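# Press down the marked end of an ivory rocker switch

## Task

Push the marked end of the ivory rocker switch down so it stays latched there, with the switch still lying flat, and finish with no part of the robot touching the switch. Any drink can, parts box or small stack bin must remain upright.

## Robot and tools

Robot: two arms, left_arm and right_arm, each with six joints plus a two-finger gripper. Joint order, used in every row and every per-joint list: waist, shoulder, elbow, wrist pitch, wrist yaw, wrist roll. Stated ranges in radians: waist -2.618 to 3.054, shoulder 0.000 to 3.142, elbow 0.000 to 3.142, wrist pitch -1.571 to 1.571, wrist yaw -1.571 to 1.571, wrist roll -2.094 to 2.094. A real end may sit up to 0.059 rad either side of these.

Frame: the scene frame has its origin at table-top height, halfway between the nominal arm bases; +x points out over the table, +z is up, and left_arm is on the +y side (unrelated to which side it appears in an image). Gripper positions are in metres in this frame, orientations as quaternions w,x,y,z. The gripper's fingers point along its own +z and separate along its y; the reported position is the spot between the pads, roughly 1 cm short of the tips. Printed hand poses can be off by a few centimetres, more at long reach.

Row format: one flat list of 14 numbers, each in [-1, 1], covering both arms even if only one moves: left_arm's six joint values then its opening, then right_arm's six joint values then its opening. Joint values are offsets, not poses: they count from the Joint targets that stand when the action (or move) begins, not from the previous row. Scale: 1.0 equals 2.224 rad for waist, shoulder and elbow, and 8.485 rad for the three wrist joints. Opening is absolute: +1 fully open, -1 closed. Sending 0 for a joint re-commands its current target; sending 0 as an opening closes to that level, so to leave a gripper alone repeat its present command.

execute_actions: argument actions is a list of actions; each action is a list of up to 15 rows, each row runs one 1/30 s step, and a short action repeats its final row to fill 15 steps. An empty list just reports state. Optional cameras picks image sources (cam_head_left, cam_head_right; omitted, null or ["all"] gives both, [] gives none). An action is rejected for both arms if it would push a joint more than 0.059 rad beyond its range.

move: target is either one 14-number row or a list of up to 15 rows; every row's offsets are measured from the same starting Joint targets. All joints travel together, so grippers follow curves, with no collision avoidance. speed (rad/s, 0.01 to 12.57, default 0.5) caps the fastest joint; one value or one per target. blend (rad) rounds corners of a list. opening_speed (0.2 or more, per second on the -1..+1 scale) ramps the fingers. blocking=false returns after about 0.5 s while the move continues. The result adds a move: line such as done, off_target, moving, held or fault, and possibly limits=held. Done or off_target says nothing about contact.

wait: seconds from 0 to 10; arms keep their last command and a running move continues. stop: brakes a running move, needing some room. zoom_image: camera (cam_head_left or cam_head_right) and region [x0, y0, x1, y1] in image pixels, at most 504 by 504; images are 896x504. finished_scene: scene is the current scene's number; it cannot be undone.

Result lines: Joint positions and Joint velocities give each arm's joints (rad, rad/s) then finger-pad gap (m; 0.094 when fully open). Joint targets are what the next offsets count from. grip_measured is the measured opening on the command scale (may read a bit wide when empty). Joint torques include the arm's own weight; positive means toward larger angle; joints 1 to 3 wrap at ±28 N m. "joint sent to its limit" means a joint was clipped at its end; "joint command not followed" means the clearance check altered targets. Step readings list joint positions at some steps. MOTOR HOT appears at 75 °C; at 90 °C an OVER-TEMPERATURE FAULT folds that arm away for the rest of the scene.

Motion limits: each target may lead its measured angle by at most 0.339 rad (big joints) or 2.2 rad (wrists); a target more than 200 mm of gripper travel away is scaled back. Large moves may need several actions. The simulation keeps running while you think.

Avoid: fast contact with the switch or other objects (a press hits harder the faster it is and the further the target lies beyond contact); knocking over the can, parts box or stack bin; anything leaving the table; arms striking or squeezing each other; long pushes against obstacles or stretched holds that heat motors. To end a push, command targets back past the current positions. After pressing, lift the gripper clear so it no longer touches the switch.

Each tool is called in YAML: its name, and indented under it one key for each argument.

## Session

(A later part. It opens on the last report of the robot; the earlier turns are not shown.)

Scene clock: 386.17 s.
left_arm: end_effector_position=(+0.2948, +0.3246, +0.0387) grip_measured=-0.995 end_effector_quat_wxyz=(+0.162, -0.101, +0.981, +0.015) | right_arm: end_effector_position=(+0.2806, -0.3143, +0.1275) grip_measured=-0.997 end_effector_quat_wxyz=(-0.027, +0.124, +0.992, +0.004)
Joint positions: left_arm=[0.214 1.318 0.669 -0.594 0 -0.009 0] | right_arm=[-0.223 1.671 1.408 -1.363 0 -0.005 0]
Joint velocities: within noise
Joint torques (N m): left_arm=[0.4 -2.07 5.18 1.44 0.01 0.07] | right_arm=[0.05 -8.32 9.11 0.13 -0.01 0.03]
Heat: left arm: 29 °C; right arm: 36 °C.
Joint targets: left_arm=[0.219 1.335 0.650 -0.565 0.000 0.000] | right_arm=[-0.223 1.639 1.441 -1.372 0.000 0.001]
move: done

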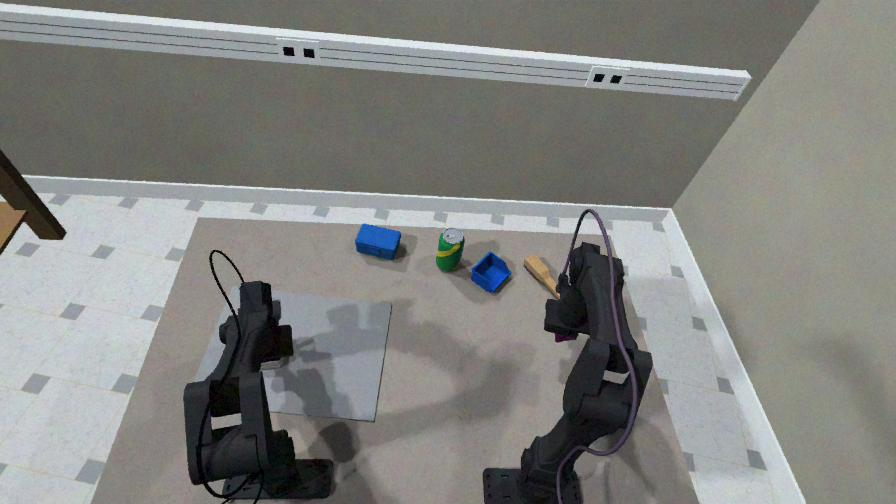

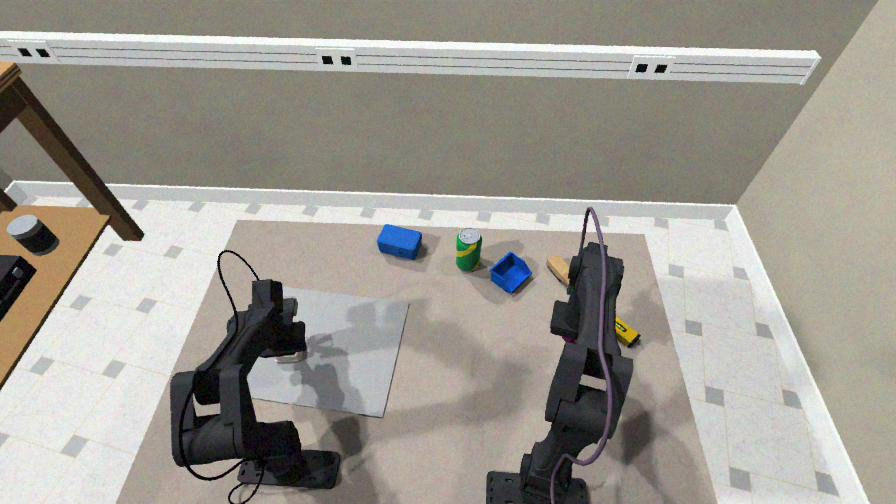

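move:
  target: [0, 0.00378, -0.00899, 0.00335, 0, 0, -1, 0, 0, 0, 0, 0, 0, -1]
  speed: 0.1
  cameras: []

Scene clock: 388.17 s.
left_arm: end_effector_position=(+0.2946, +0.3246, +0.0378) grip_measured=-0.995 end_effector_quat_wxyz=(+0.163, -0.101, +0.981, +0.015) | right_arm: end_effector_position=(+0.2806, -0.3143, +0.1275) grip_measured=-0.997 end_effector_quat_wxyz=(-0.027, +0.124, +0.992, +0.004)
Joint positions: left_arm=[0.214 1.318 0.665 -0.589 0 -0.009 0] | right_arm=[-0.223 1.671 1.408 -1.363 0 -0.005 0]
Joint velocities: within noise
Joint torques (N m): left_arm=[0.38 -1.47 3.77 1.69 0 0.08] | right_arm=[0.03 -8.32 9.11 0.13 0 0.03]
Heat: left arm: 29 °C; right arm: 36 °C.
Joint targets: left_arm=[0.219 1.344 0.630 -0.537 0.000 0.000] | right_arm=[-0.223 1.639 1.441 -1.372 0.000 0.001]
move: off_target (left_arm); left_arm: the wrist pitch is farthest, 0.053 rad from its target
No camera images: "cameras" was empty.

move:
  target:
    - [0, -0.03237, 0.07644, -0.0284, 0, 0, -1, 0, 0, 0, 0, 0, 0, -1]
    - [0.28, -0.03237, 0.15, -0.0284, 0, 0, -1, 0, 0, 0, 0, 0, 0, -1]
  speed: 0.8

zoom_image:
  camera: "cam_head_right"
  region: [262, 325, 322, 380]

zoom_image:
  camera: "cam_head_left"
  region: [240, 330, 300, 385]

Scene clock: 392.03 s.
left_arm: end_effector_position=(+0.2418, +0.4952, +0.1189) grip_measured=-0.995 end_effector_quat_wxyz=(+0.202, -0.393, +0.893, +0.087) | right_arm: end_effector_position=(+0.2806, -0.3143, +0.1275) grip_measured=-0.997 end_effector_quat_wxyz=(-0.027, +0.124, +0.992, +0.004)
Joint positions: left_arm=[0.838 1.293 0.937 -0.772 0 -0.009 0] | right_arm=[-0.223 1.671 1.408 -1.363 0 -0.005 0]
Joint velocities: within noise
Joint torques (N m): left_arm=[0.17 -5.57 10.09 1.28 0.02 0.06] | right_arm=[0.06 -8.32 9.13 0.14 -0.01 0.03]
Heat: left arm: 30 °C; right arm: 36 °C.
Joint targets: left_arm=[0.842 1.272 0.964 -0.778 0.000 0.000] | right_arm=[-0.223 1.639 1.441 -1.372 0.000 0.001]
move: done

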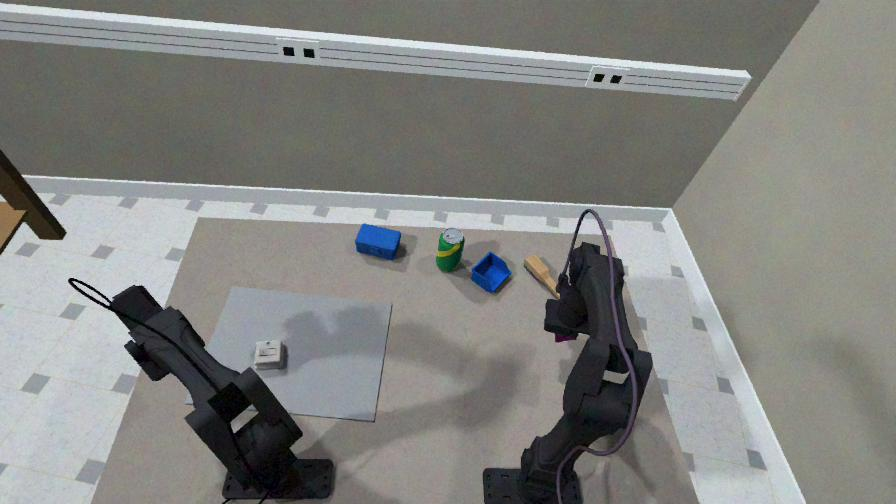

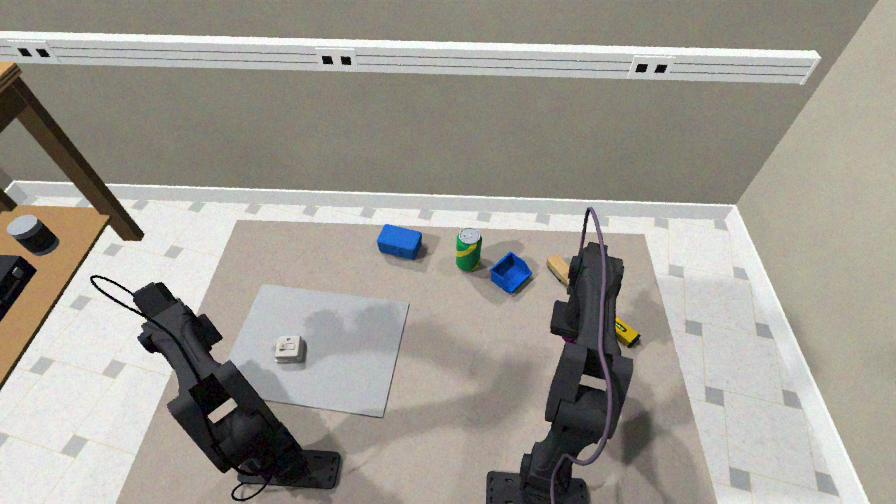

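Scaled by 8.400 from the camera's 896x504 image, which has a finer 1280x720 frame.

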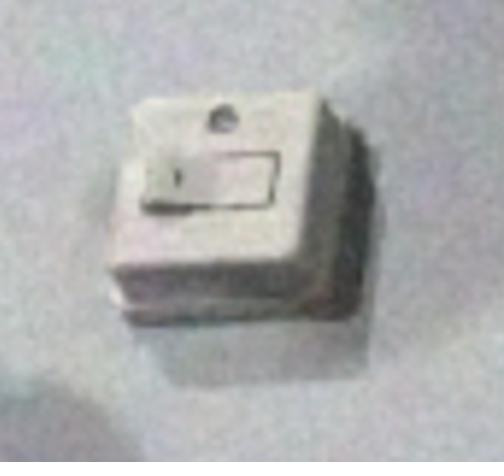

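Scaled by 8.400 from the camera's 896x504 image, which has a finer 1280x720 frame.

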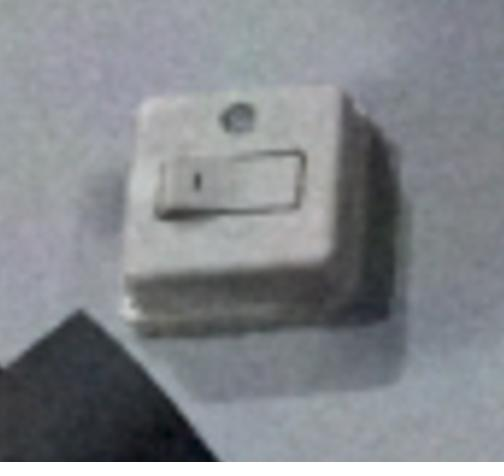

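move:
  target:
    - [-0.24514, -0.02653, 0.04496, -0.01108, 0, 0, -1, 0, 0, 0, 0, 0, 0, -1]
    - [-0.24514, 0.00944, -0.06745, 0.00071, 0, 0, -1, 0, 0, 0, 0, 0, 0, -1]
    - [-0.24514, 0.04766, -0.15647, 0.03412, 0, 0, -1, 0, 0, 0, 0, 0, 0, -1]
    - [-0.24514, 0.049, -0.1605, 0.0356, 0, 0, -1, 0, 0, 0, 0, 0, 0, -1]
    - [-0.24514, 0.00944, -0.06745, 0.00071, 0, 0, -1, 0, 0, 0, 0, 0, 0, -1]
    - [0, -0.02653, 0, 0, 0, 0, -1, 0, 0, 0, 0, 0, 0, -1]
  speed: [1.5, 1.0, 0.2, 0.05, 1.0, 1.5]

zoom_image:
  camera: "cam_head_right"
  region: [262, 325, 322, 380]

zoom_image:
  camera: "cam_head_left"
  region: [240, 330, 300, 385]

Scene clock: 406.10 s.
left_arm: end_effector_position=(+0.2422, +0.4951, +0.1372) grip_measured=-0.995 end_effector_quat_wxyz=(+0.230, -0.389, +0.887, +0.099) | right_arm: end_effector_position=(+0.2806, -0.3143, +0.1275) grip_measured=-0.997 end_effector_quat_wxyz=(-0.027, +0.124, +0.992, +0.004)
Joint positions: left_arm=[0.837 1.233 0.941 -0.773 0 -0.008 0] | right_arm=[-0.223 1.671 1.408 -1.363 0 -0.005 0]
Joint velocities: within noise
Joint torques (N m): left_arm=[0.42 -5.05 9.88 1.38 -0.01 0.03] | right_arm=[0.05 -8.32 9.11 0.13 -0.01 0.03]
Heat: left arm: 30 °C; right arm: 36 °C.
Joint targets: left_arm=[0.841 1.213 0.964 -0.778 0.000 0.000] | right_arm=[-0.223 1.639 1.441 -1.372 0.000 0.001]
move: done

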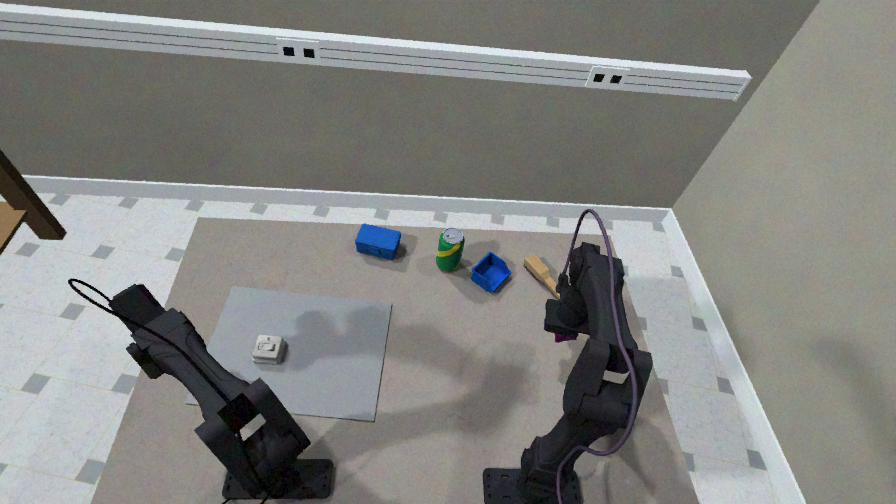

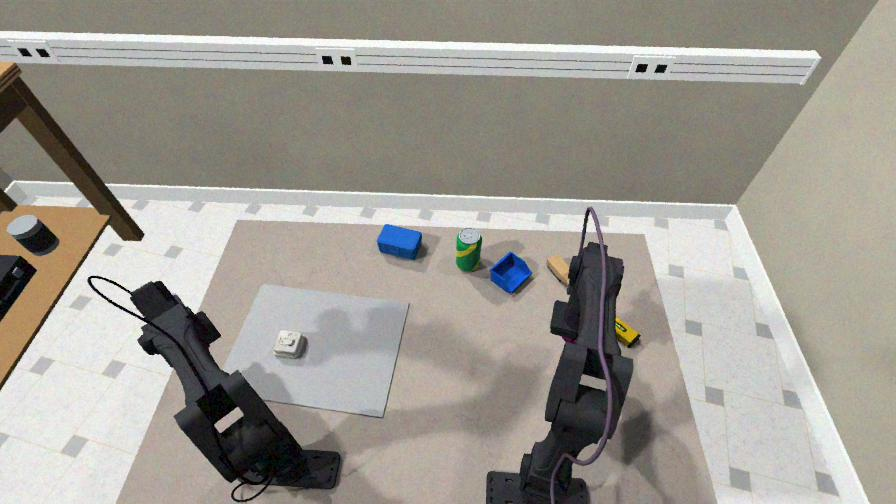

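Scaled by 8.400 from the camera's 896x504 image, which has a finer 1280x720 frame.

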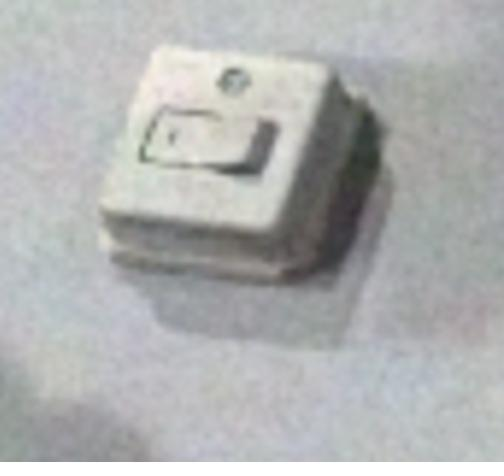

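Scaled by 8.400 from the camera's 896x504 image, which has a finer 1280x720 frame.

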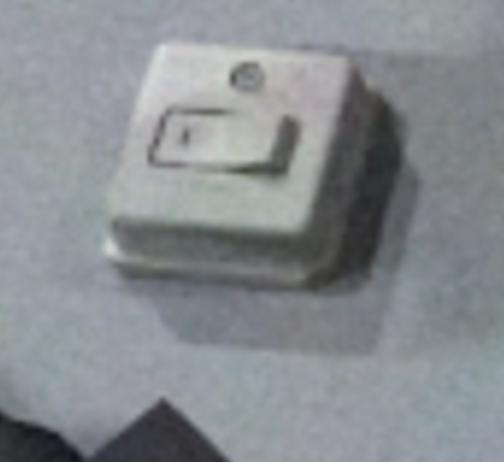

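move:
  target:
    - [-0.27882, 0.01439, 0.05486, -0.0099, 0, 0, -1, 0, 0, 0, 0, 0, 0, -1]
    - [-0.27882, 0.05036, -0.05755, 0.00189, 0, 0, -1, 0, 0, 0, 0, 0, 0, -1]
    - [-0.27882, 0.07734, -0.11915, 0.0251, 0, 0, -1, 0, 0, 0, 0, 0, 0, -1]
    - [-0.27882, 0.08543, -0.1304, 0.02275, 0, 0, -1, 0, 0, 0, 0, 0, 0, -1]
  speed: [1.5, 1.0, 0.17, 0.06]
  cameras: []

Scene clock: 426.07 s.
left_arm: end_effector_position=(+0.3035, +0.3291, +0.0377) grip_measured=-0.995 end_effector_quat_wxyz=(+0.157, -0.106, +0.982, +0.015) | right_arm: end_effector_position=(+0.2806, -0.3143, +0.1275) grip_measured=-0.997 end_effector_quat_wxyz=(-0.027, +0.124, +0.992, +0.004)
Joint positions: left_arm=[0.226 1.37 0.707 -0.59 0.002 -0.007 0] | right_arm=[-0.223 1.671 1.408 -1.363 0 -0.005 0]
Joint velocities: within noise
Joint torques (N m): left_arm=[-0.46 -1.25 3.93 1.21 0 0.03] | right_arm=[0.05 -8.32 9.11 0.14 -0.01 0.03]
Heat: left arm: 30 °C; right arm: 36 °C.
Joint targets: left_arm=[0.221 1.403 0.674 -0.585 0.000 0.000] | right_arm=[-0.223 1.639 1.441 -1.372 0.000 0.001]
move: done
No camera images: "cameras" was empty.

move:
  target:
    - [0, -0.00809, 0.01125, 0.00235, 0, 0, -1, 0, 0, 0, 0, 0, 0, -1]
    - [0, -0.03507, 0.07285, -0.02086, 0, 0, -1, 0, 0, 0, 0, 0, 0, -1]
    - [0.27882, -0.0711, 0.18526, -0.03265, 0, 0, -1, 0, 0, 0, 0, 0, 0, -1]
  speed: [0.1, 0.8, 1.5]

zoom_image:
  camera: "cam_head_right"
  region: [262, 325, 322, 380]

zoom_image:
  camera: "cam_head_left"
  region: [240, 330, 300, 385]

Scene clock: 429.73 s.
left_arm: end_effector_position=(+0.2487, +0.5024, +0.1641) grip_measured=-0.995 end_effector_quat_wxyz=(+0.234, -0.388, +0.886, +0.101) | right_arm: end_effector_position=(+0.2806, -0.3143, +0.1275) grip_measured=-0.997 end_effector_quat_wxyz=(-0.027, +0.124, +0.992, +0.004)
Joint positions: left_arm=[0.837 1.264 1.064 -0.856 0 -0.007 0] | right_arm=[-0.223 1.671 1.408 -1.363 0 -0.005 0]
Joint velocities: within noise
Joint torques (N m): left_arm=[0.25 -5.37 9.89 1.41 0 0.04] | right_arm=[0.05 -8.32 9.11 0.14 -0.01 0.03]
Heat: left arm: 30 °C; right arm: 36 °C.
Joint targets: left_arm=[0.841 1.245 1.086 -0.862 0.000 0.000] | right_arm=[-0.223 1.639 1.441 -1.372 0.000 0.001]
move: done

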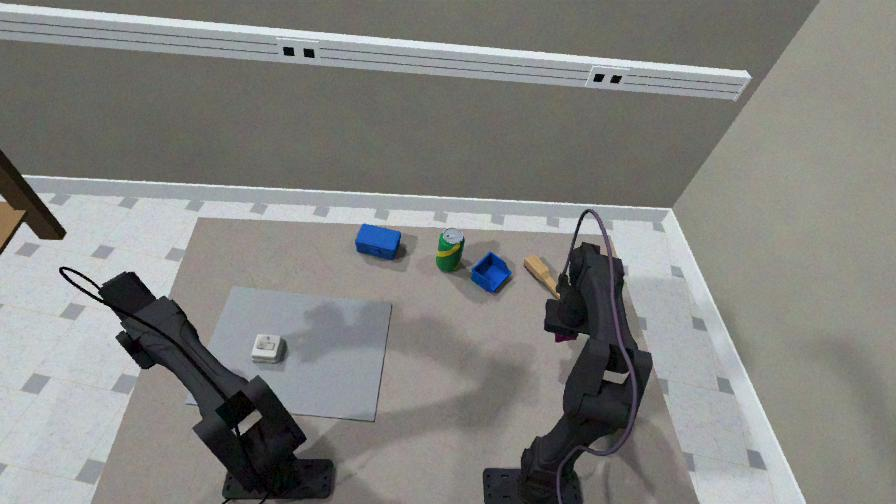

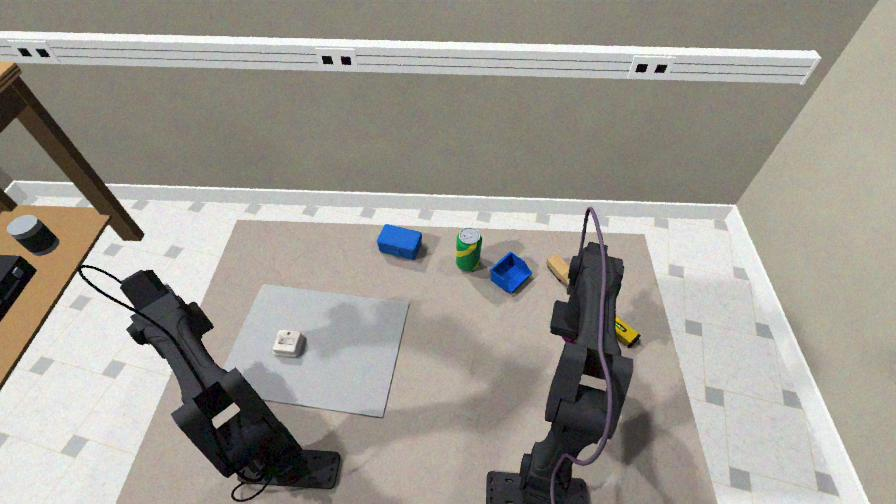

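Scaled by 8.400 from the camera's 896x504 image, which has a finer 1280x720 frame.

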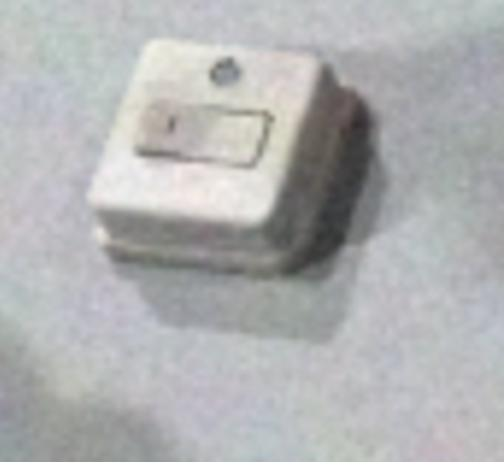

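Scaled by 8.400 from the camera's 896x504 image, which has a finer 1280x720 frame.

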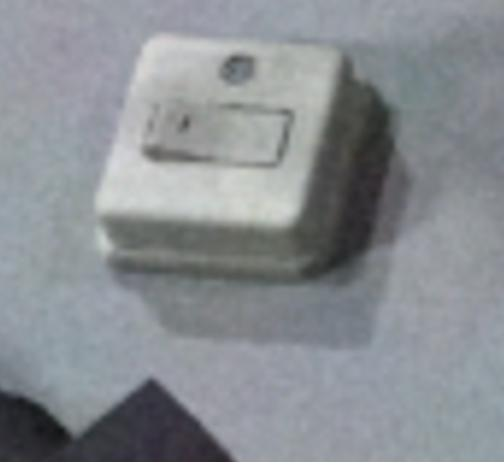

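move:
  target:
    - [-0.24407, 0.02023, 0.01484, 0.0014, 0, 0, -1, 0, 0, 0, 0, 0, 0, -1]
    - [-0.24407, 0.0562, -0.09757, 0.0132, 0, 0, -1, 0, 0, 0, 0, 0, 0, -1]
    - [-0.24407, 0.08363, -0.15782, 0.03618, 0, 0, -1, 0, 0, 0, 0, 0, 0, -1]
    - [-0.24407, 0.09173, -0.16906, 0.03382, 0, 0, -1, 0, 0, 0, 0, 0, 0, -1]
    - [-0.24407, 0.08363, -0.15782, 0.03618, 0, 0, -1, 0, 0, 0, 0, 0, 0, -1]
    - [-0.24407, 0.0562, -0.09757, 0.0132, 0, 0, -1, 0, 0, 0, 0, 0, 0, -1]
    - [0, 0.02023, 0.01484, 0.0014, 0, 0, -1, 0, 0, 0, 0, 0, 0, -1]
  speed: [1.5, 1.0, 0.17, 0.06, 0.1, 0.8, 1.5]

zoom_image:
  camera: "cam_head_right"
  region: [262, 325, 322, 380]

zoom_image:
  camera: "cam_head_left"
  region: [240, 330, 300, 385]

Scene clock: 438.57 s.
left_arm: end_effector_position=(+0.2566, +0.5112, +0.1655) grip_measured=-0.995 end_effector_quat_wxyz=(+0.235, -0.388, +0.885, +0.101) | right_arm: end_effector_position=(+0.2806, -0.3143, +0.1275) grip_measured=-0.997 end_effector_quat_wxyz=(-0.027, +0.124, +0.992, +0.004)
Joint positions: left_arm=[0.838 1.308 1.099 -0.844 0 -0.007 0] | right_arm=[-0.223 1.671 1.408 -1.363 0 -0.005 0]
Joint velocities: within noise
Joint torques (N m): left_arm=[0.17 -5.46 9.51 1.4 0.02 0.06] | right_arm=[0.06 -8.32 9.13 0.14 -0.01 0.03]
Heat: left arm: 30 °C; right arm: 36 °C.
Joint targets: left_arm=[0.841 1.290 1.119 -0.850 0.000 0.000] | right_arm=[-0.223 1.639 1.441 -1.372 0.000 0.001]
move: done

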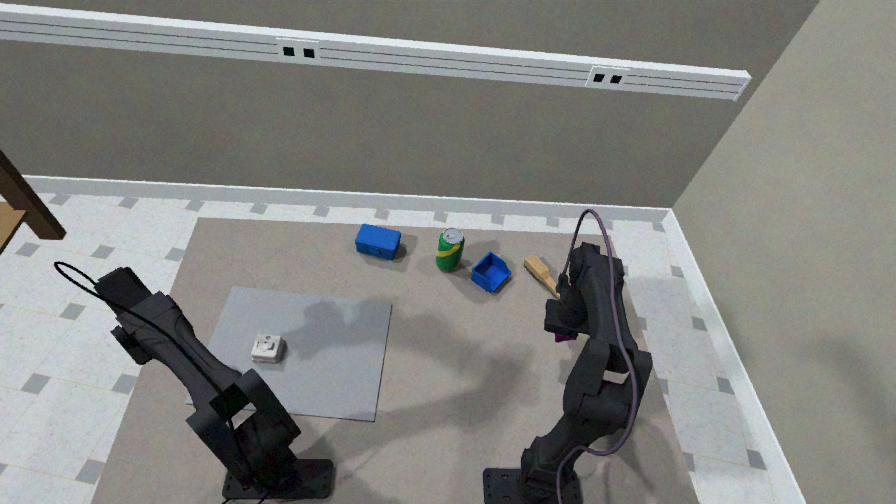

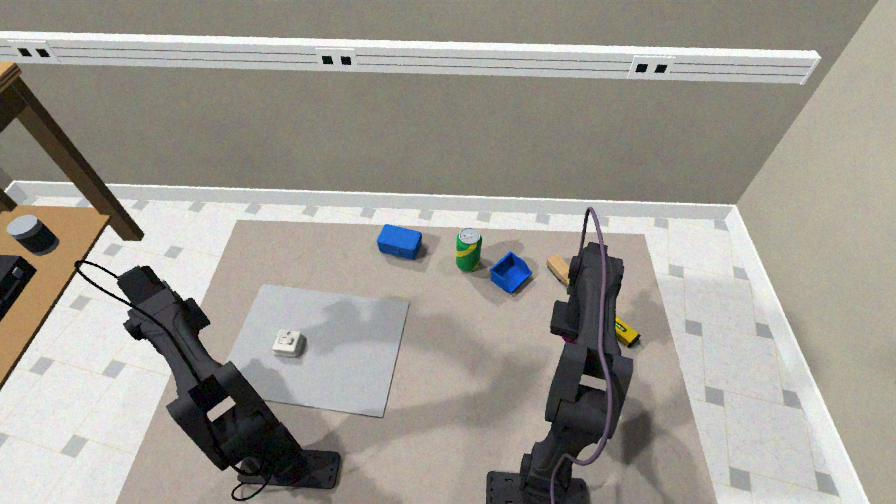

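Scaled by 8.400 from the camera's 896x504 image, which has a finer 1280x720 frame.

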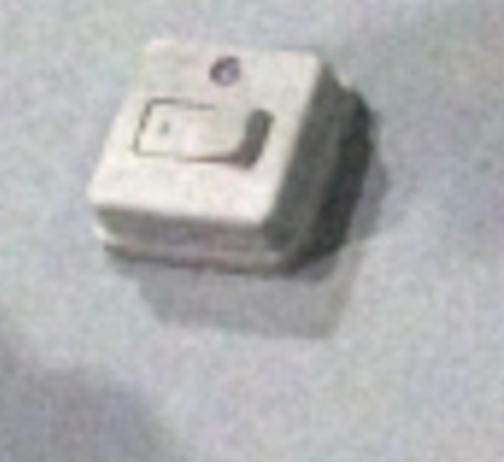

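Scaled by 8.400 from the camera's 896x504 image, which has a finer 1280x720 frame.

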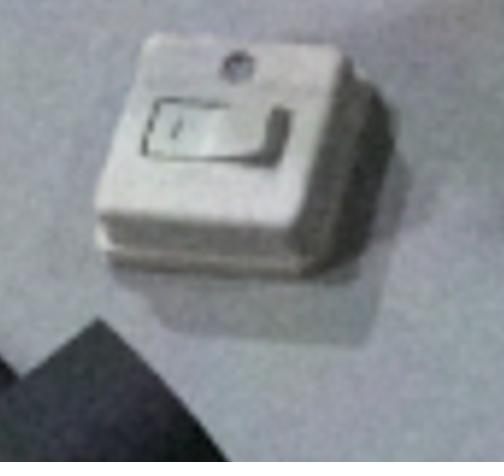

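move:
  target: [0, 0, 0, 0, 0, 0, -1, 0, 0.01394, -0.11767, 0.0344, 0, 0, -1]
  speed: 0.4

zoom_image:
  camera: "cam_head_left"
  region: [530, 320, 590, 370]

zoom_image:
  camera: "cam_head_right"
  region: [530, 320, 590, 370]

Scene clock: 445.43 s.
left_arm: end_effector_position=(+0.2565, +0.5110, +0.1654) grip_measured=-0.995 end_effector_quat_wxyz=(+0.234, -0.388, +0.885, +0.101) | right_arm: end_effector_position=(+0.2877, -0.3161, +0.0738) grip_measured=-0.997 end_effector_quat_wxyz=(+0.001, +0.124, +0.992, +0.000)
Joint positions: left_arm=[0.838 1.308 1.099 -0.846 0 -0.007 0] | right_arm=[-0.223 1.671 1.195 -1.092 0 -0.005 0]
Joint velocities: within noise
Joint torques (N m): left_arm=[0.29 -5.52 9.59 1.41 0.02 0.02] | right_arm=[0.05 -5.97 5.07 0.42 -0.01 0.03]
Heat: left arm: 29 °C; right arm: 36 °C.
Joint targets: left_arm=[0.841 1.290 1.119 -0.850 0.000 0.000] | right_arm=[-0.223 1.670 1.179 -1.080 0.000 0.001]
move: done

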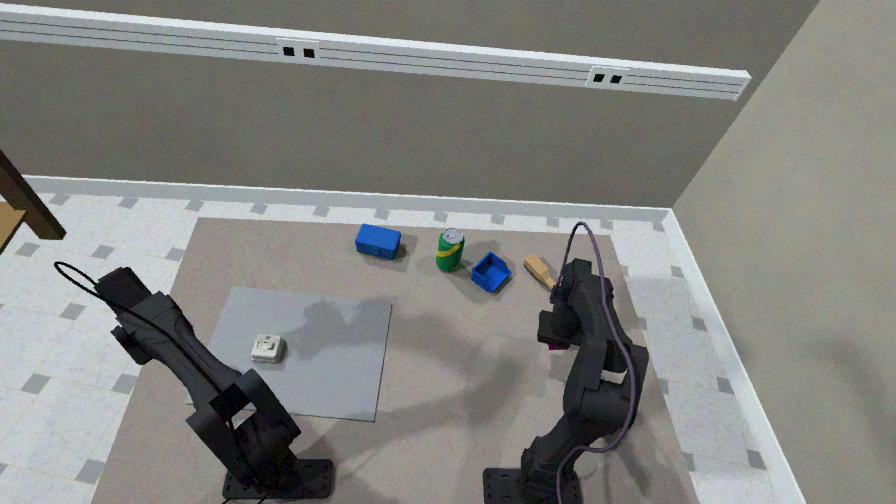

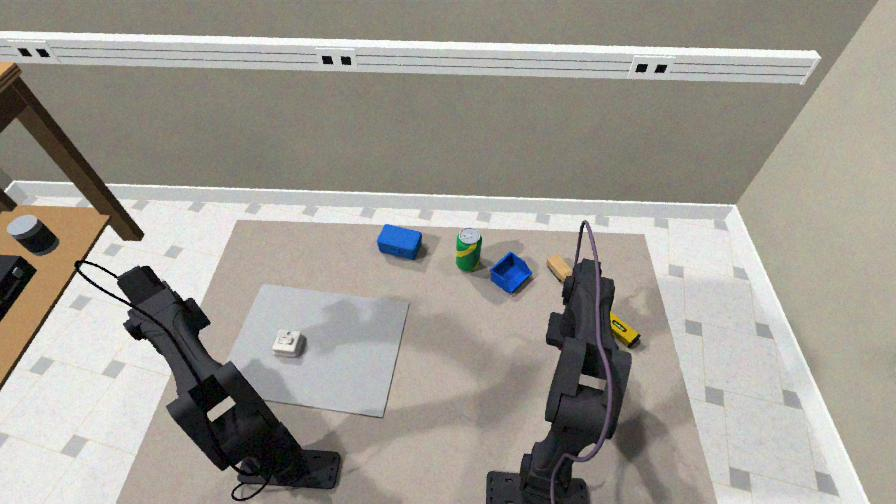

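Scaled by 8.400 from the camera's 896x504 image, which has a finer 1280x720 frame.

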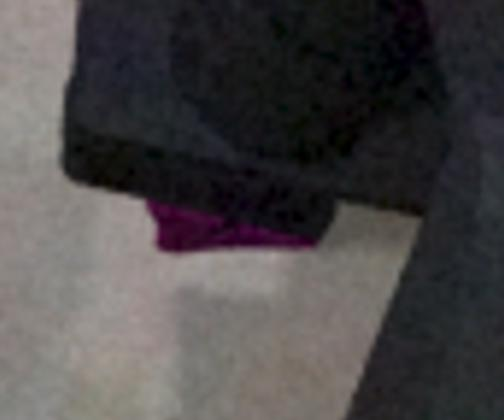

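Scaled by 8.400 from the camera's 896x504 image, which has a finer 1280x720 frame.

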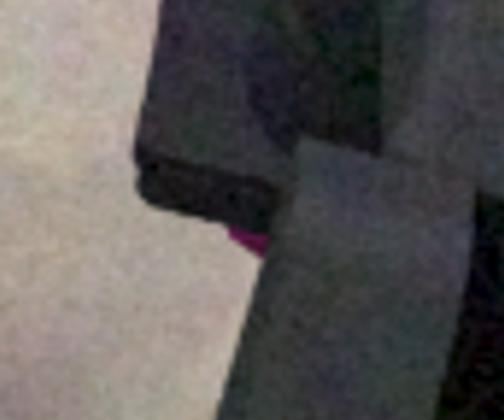

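move:
  target:
    - [0, 0, 0, 0, 0, 0, -1, 0.02833, -0.13894, -0.0099, 0.031, 0, 0, -1]
    - [0, 0, 0, 0, 0, 0, -1, 0.02833, -0.10297, -0.1223, 0.04278, 0, 0, -1]
  speed: [1.5, 1.0]
  cameras: []

move:
  target: [0, 0, 0, 0, 0, 0, -1, 0, 0.02698, -0.0589, 0.02251, 0, 0, -1]
  speed: 0.17
  cameras: []

Scene clock: 454.67 s.
left_arm: end_effector_position=(+0.2565, +0.5110, +0.1654) grip_measured=-0.995 end_effector_quat_wxyz=(+0.234, -0.388, +0.885, +0.101) | right_arm: end_effector_position=(+0.3026, -0.3011, +0.0713) grip_measured=-0.997 end_effector_quat_wxyz=(+0.153, +0.093, +0.984, -0.015)
Joint positions: left_arm=[0.838 1.308 1.099 -0.846 0 -0.007 0] | right_arm=[-0.163 1.444 0.913 -0.732 0 -0.005 0]
Joint velocities: within noise
Joint torques (N m): left_arm=[0.24 -5.44 9.54 1.38 0.03 0.05] | right_arm=[0.29 -4.49 6.37 1.1 0 0.02]
Heat: left arm: 29 °C; right arm: 35 °C.
Joint targets: left_arm=[0.841 1.290 1.119 -0.850 0.000 0.000] | right_arm=[-0.160 1.441 0.907 -0.717 0.000 0.000]
move: done
No camera images: "cameras" was empty.

Scene clock: 456.40 s.
left_arm: end_effector_position=(+0.2565, +0.5110, +0.1654) grip_measured=-0.995 end_effector_quat_wxyz=(+0.234, -0.388, +0.885, +0.101) | right_arm: end_effector_position=(+0.3052, -0.3016, +0.0359) grip_measured=-0.997 end_effector_quat_wxyz=(+0.165, +0.093, +0.982, -0.016)
Joint positions: left_arm=[0.838 1.308 1.099 -0.846 0 -0.007 0] | right_arm=[-0.163 1.489 0.793 -0.542 0 -0.005 0]
Joint velocities: within noise
Joint torques (N m): left_arm=[0.25 -5.38 9.55 1.41 0.03 0.06] | right_arm=[0.29 -3.67 5.12 1.14 -0.01 0.03]
Heat: left arm: 29 °C; right arm: 35 °C.
Joint targets: left_arm=[0.841 1.290 1.119 -0.850 0.000 0.000] | right_arm=[-0.160 1.501 0.776 -0.526 0.000 0.000]
move: done
No camera images: "cameras" was empty.

move:
  target:
    - [-0.2589, 0.1187, 0.1097, -0.02946, 0, 0, 1, 0, -0.063, 0.171, -0.0343, 0, 0, -1]
    - [-0.2589, 0.15472, 0.01987, -0.02945, 0, 0, 1, 0, -0.063, 0.171, -0.0343, 0, 0, -1]
  speed: [1.0, 0.6]
  opening_speed: 2

zoom_image:
  camera: "cam_head_right"
  region: [230, 290, 330, 380]

Scene clock: 470.77 s.
left_arm: end_effector_position=(+0.3066, +0.3416, +0.0764) grip_measured=+0.999 end_effector_quat_wxyz=(+0.000, -0.127, +0.992, +0.000) | right_arm: end_effector_position=(+0.3422, -0.3088, +0.1604) grip_measured=-0.997 end_effector_quat_wxyz=(+0.255, +0.091, +0.962, -0.025)
Joint positions: left_arm=[0.266 1.629 1.159 -1.102 0 -0.007 0.094] | right_arm=[-0.163 1.375 1.13 -0.809 0 -0.005 0]
Joint velocities: within noise
Joint torques (N m): left_arm=[-0.13 -5.68 6.93 0.57 0 0.04] | right_arm=[0.28 -5.16 9.57 1.29 0 0.02]
Heat: left arm: 29 °C; right arm: 34 °C.
Joint targets: left_arm=[0.266 1.634 1.163 -1.100 0.000 0.000] | right_arm=[-0.160 1.361 1.156 -0.817 0.000 0.000]
move: done

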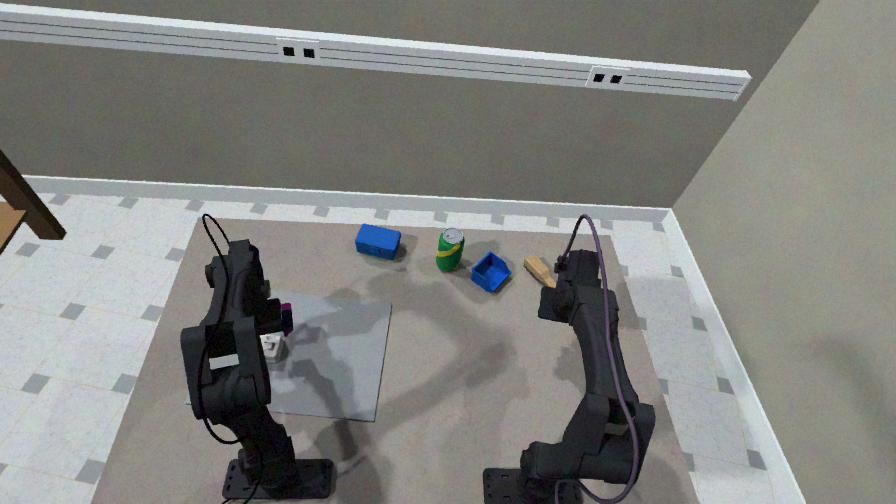

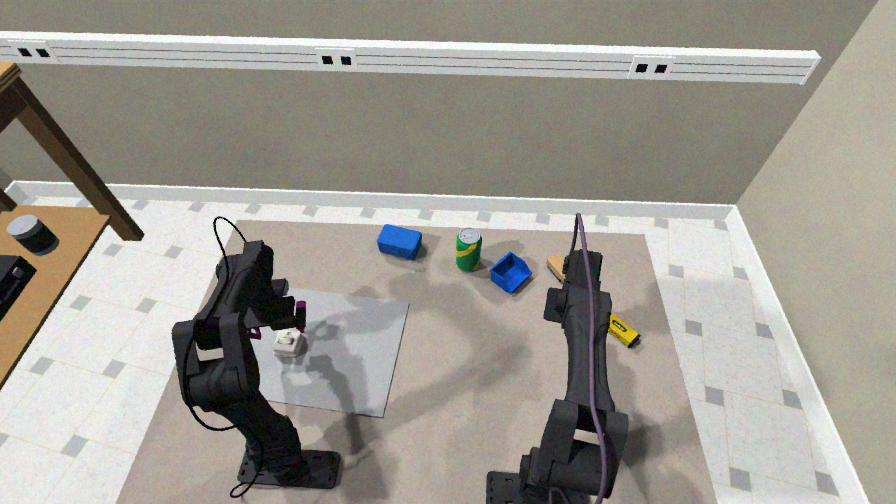

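Scaled by 5.040 from the camera's 896x504 image, which has a finer 1280x720 frame.

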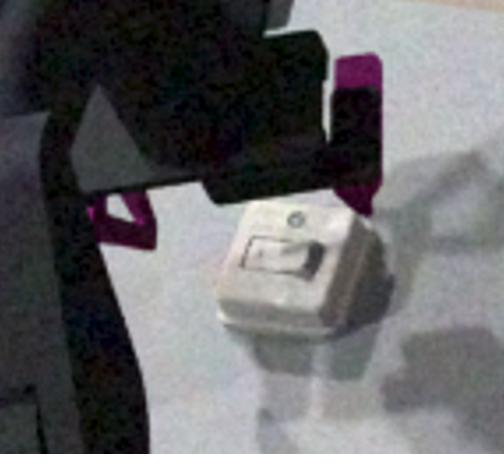

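zoom_image:
  camera: "cam_head_right"
  region: [240, 315, 280, 345]

zoom_image:
  camera: "cam_head_right"
  region: [285, 295, 325, 345]

zoom_image:
  camera: "cam_head_left"
  region: [260, 290, 310, 350]

Scaled by 12.600 from the camera's 896x504 image, which has a finer 1280x720 frame.

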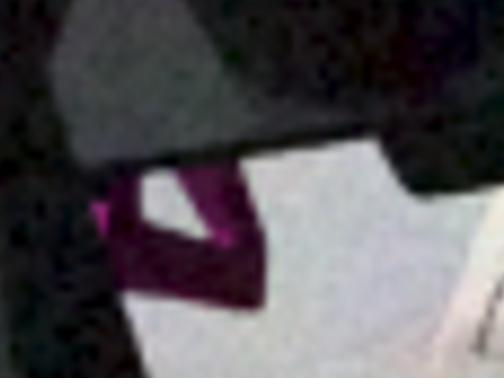

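Scaled by 10.080 from the camera's 896x504 image, which has a finer 1280x720 frame.

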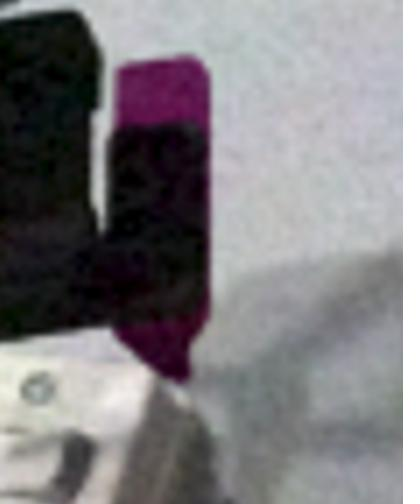

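Scaled by 8.400 from the camera's 896x504 image, which has a finer 1280x720 frame.

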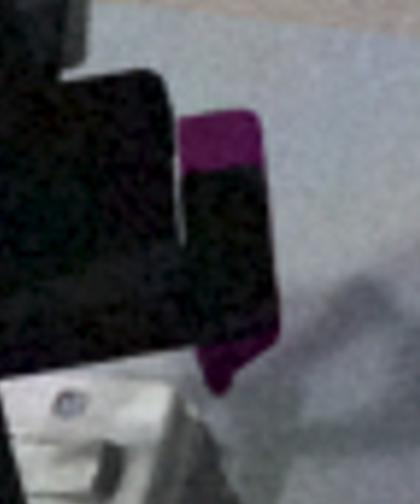

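move:
  target:
    - [0, 0, 0, 0, 0, 0, 1, -0.02833, 0.09, 0.1, -0.031, 0, 0, 1]
    - [0, 0, 0, 0, 0, 0, 1, -0.02833, 0.13894, 0.0103, -0.031, 0, 0, 1]
  speed: [0.8, 0.5]
  opening_speed: 2

zoom_image:
  camera: "cam_head_left"
  region: [515, 315, 605, 375]

zoom_image:
  camera: "cam_head_right"
  region: [515, 315, 605, 375]

Scene clock: 484.50 s.
left_arm: end_effector_position=(+0.3066, +0.3416, +0.0764) grip_measured=+0.999 end_effector_quat_wxyz=(+0.000, -0.127, +0.992, +0.000) | right_arm: end_effector_position=(+0.2891, -0.3156, +0.0734) grip_measured=+0.997 end_effector_quat_wxyz=(+0.006, +0.122, +0.992, -0.001)
Joint positions: left_arm=[0.266 1.629 1.159 -1.102 0 -0.007 0.094] | right_arm=[-0.22 1.667 1.188 -1.08 0 -0.005 0.094]
Joint velocities: within noise
Joint torques (N m): left_arm=[-0.02 -5.72 7.01 0.55 -0.02 0.07] | right_arm=[-0.23 -5.71 5.61 0.31 0 0.02]
Heat: left arm: 28 °C; right arm: 34 °C.
Joint targets: left_arm=[0.266 1.634 1.163 -1.100 0.000 0.000] | right_arm=[-0.223 1.670 1.179 -1.080 0.000 0.000]
move: done

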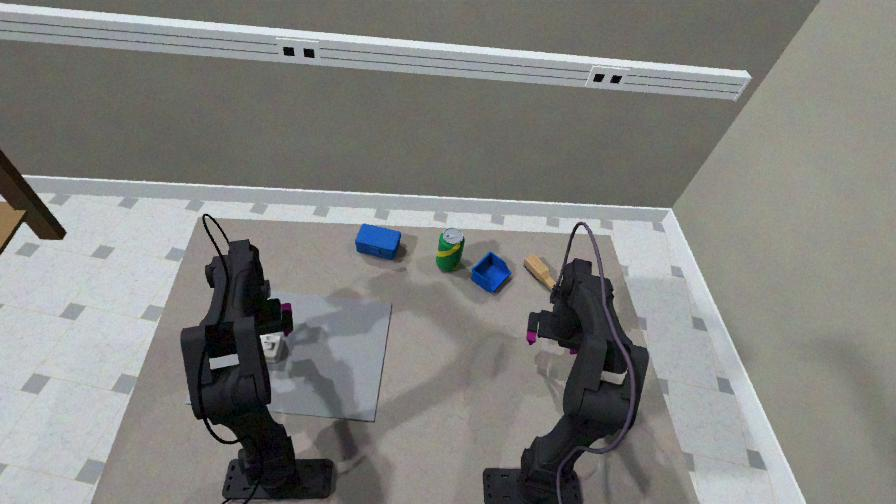

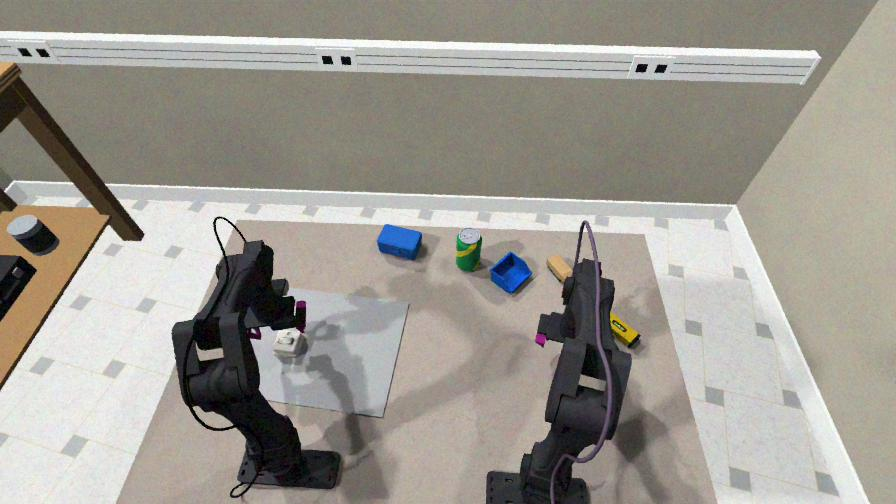

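Scaled by 5.600 from the camera's 896x504 image, which has a finer 1280x720 frame.

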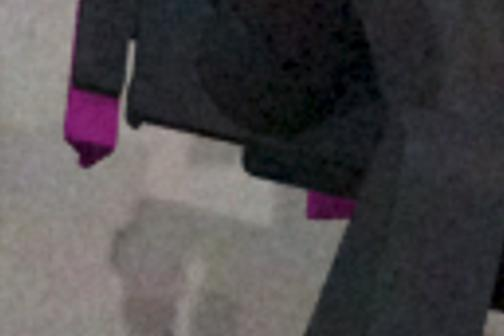

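Scaled by 5.600 from the camera's 896x504 image, which has a finer 1280x720 frame.

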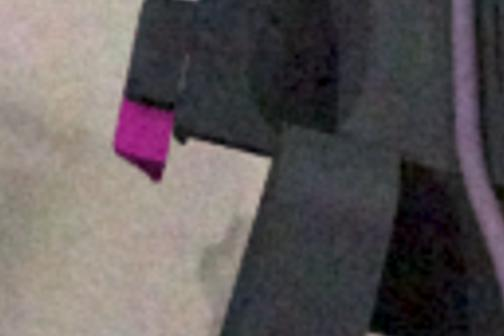

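move:
  target: [0, 0.036, -0.072, 0.02833, 0, 0, 1, 0, 0, 0, 0, 0, 0, 1]
  speed: 0.2

zoom_image:
  camera: "cam_head_right"
  region: [230, 290, 330, 380]

Scene clock: 494.13 s.
left_arm: end_effector_position=(+0.3079, +0.3420, +0.0223) grip_measured=+0.999 end_effector_quat_wxyz=(+0.003, -0.127, +0.992, +0.000) | right_arm: end_effector_position=(+0.2891, -0.3156, +0.0734) grip_measured=+0.997 end_effector_quat_wxyz=(+0.006, +0.122, +0.992, -0.001)
Joint positions: left_arm=[0.266 1.698 1.008 -0.875 0 -0.007 0.094] | right_arm=[-0.22 1.667 1.188 -1.08 0 -0.005 0.094]
Joint velocities: within noise
Joint torques (N m): left_arm=[0.02 -5.01 5.68 0.66 0.01 0.04] | right_arm=[-0.23 -5.64 5.65 0.36 0 0.02]
Heat: left arm: 28 °C; right arm: 33 °C.
Joint targets: left_arm=[0.266 1.714 1.003 -0.859 0.000 0.000] | right_arm=[-0.223 1.670 1.179 -1.080 0.000 0.000]
move: done

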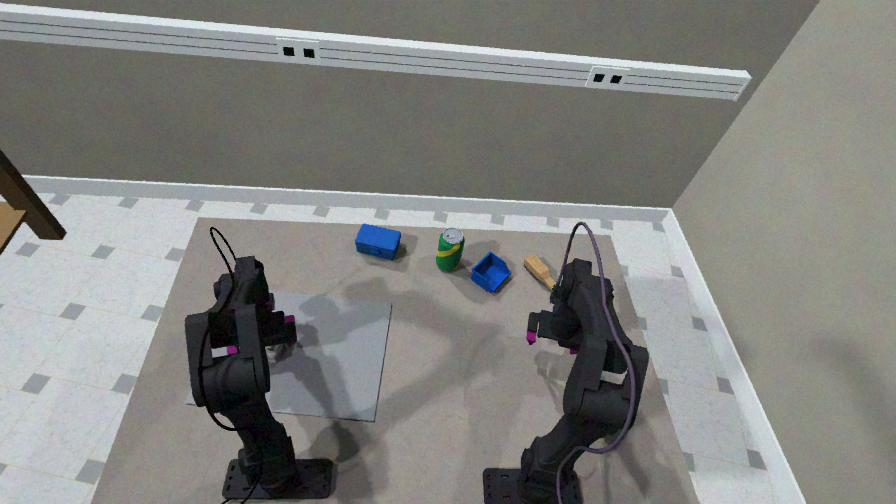

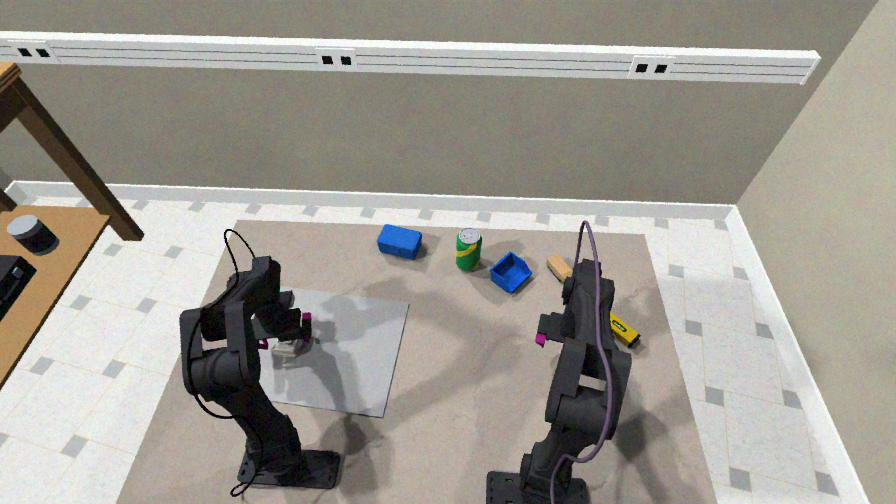

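Scaled by 5.040 from the camera's 896x504 image, which has a finer 1280x720 frame.

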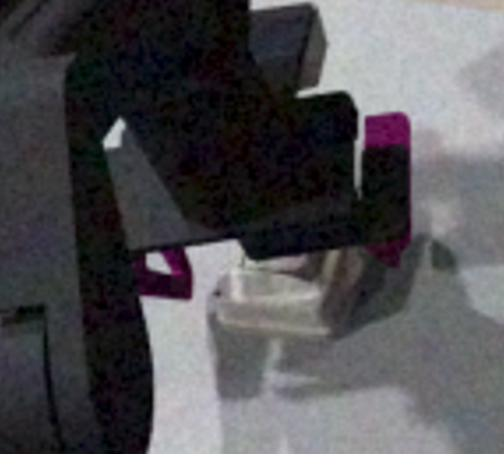

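move:
  target: [-0.3934, 0, 0, 0, 0, 0, 1, 0, 0, 0, 0, 0, 0, 1]
  speed: 0.18

zoom_image:
  camera: "cam_head_right"
  region: [300, 300, 420, 420]

zoom_image:
  camera: "cam_head_left"
  region: [290, 300, 410, 420]

Scene clock: 502.23 s.
left_arm: end_effector_position=(+0.2647, +0.1080, +0.0223) grip_measured=+0.999 end_effector_quat_wxyz=(+0.003, +0.303, +0.953, -0.001) | right_arm: end_effector_position=(+0.2891, -0.3156, +0.0734) grip_measured=+0.997 end_effector_quat_wxyz=(+0.006, +0.122, +0.992, -0.001)
Joint positions: left_arm=[-0.605 1.698 1.008 -0.873 0 -0.007 0.094] | right_arm=[-0.22 1.667 1.188 -1.08 0 -0.005 0.094]
Joint velocities: within noise
Joint torques (N m): left_arm=[-0.46 -5.14 5.72 0.68 -0.01 0.06] | right_arm=[-0.23 -5.64 5.64 0.36 0 0.03]
Heat: left arm: 28 °C; right arm: 33 °C.
Joint targets: left_arm=[-0.610 1.714 1.003 -0.859 0.000 0.000] | right_arm=[-0.223 1.670 1.179 -1.080 0.000 0.000]
move: done

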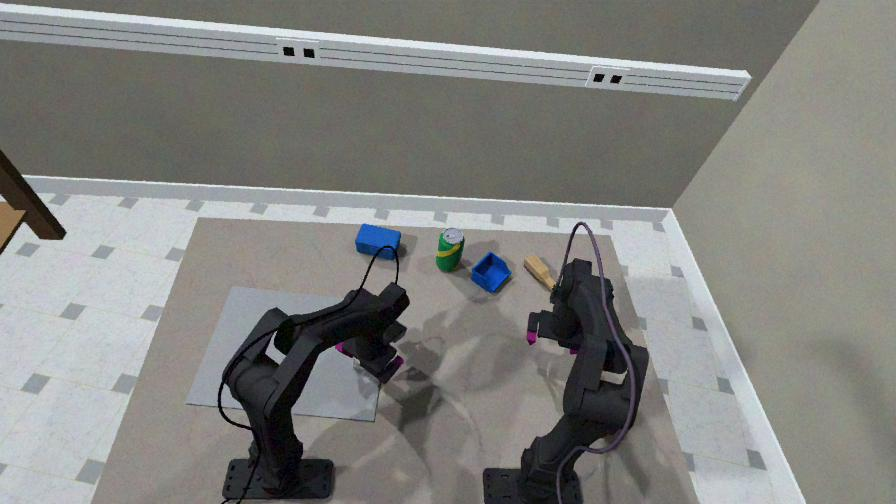

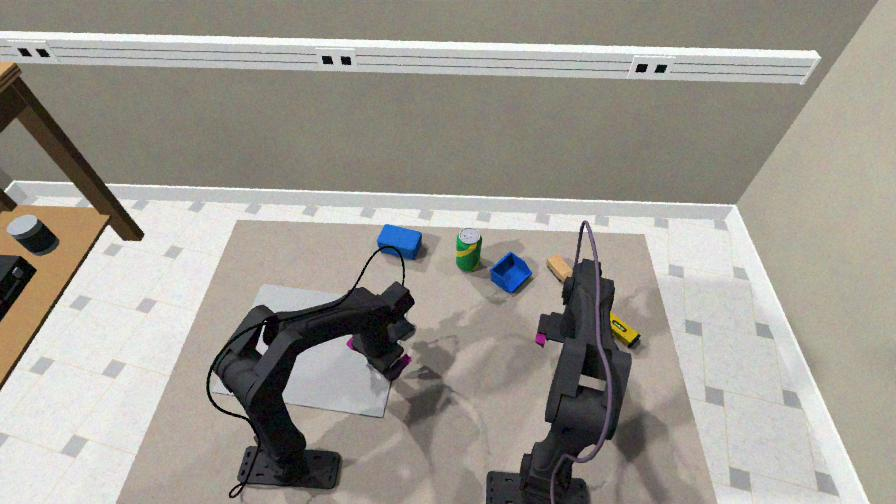

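Scaled by 4.200 from the camera's 896x504 image, which has a finer 1280x720 frame.

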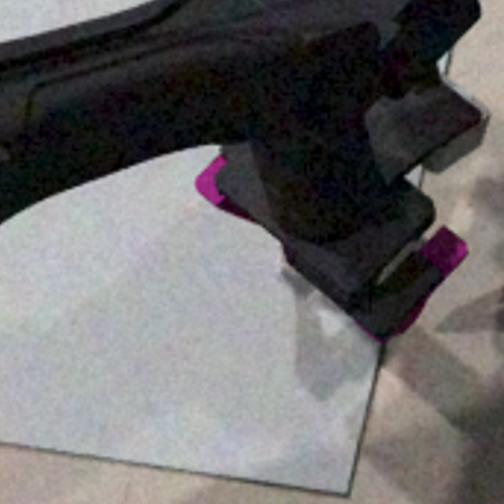

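Scaled by 4.200 from the camera's 896x504 image, which has a finer 1280x720 frame.

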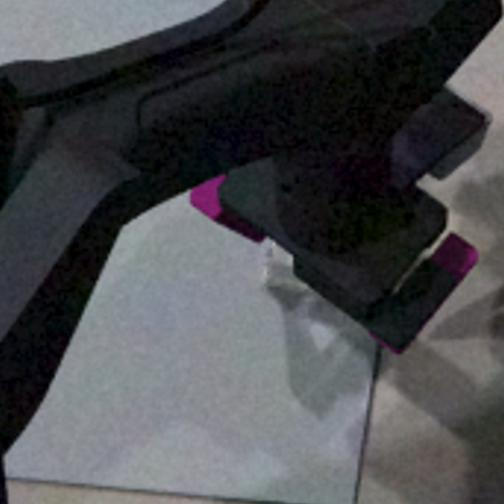

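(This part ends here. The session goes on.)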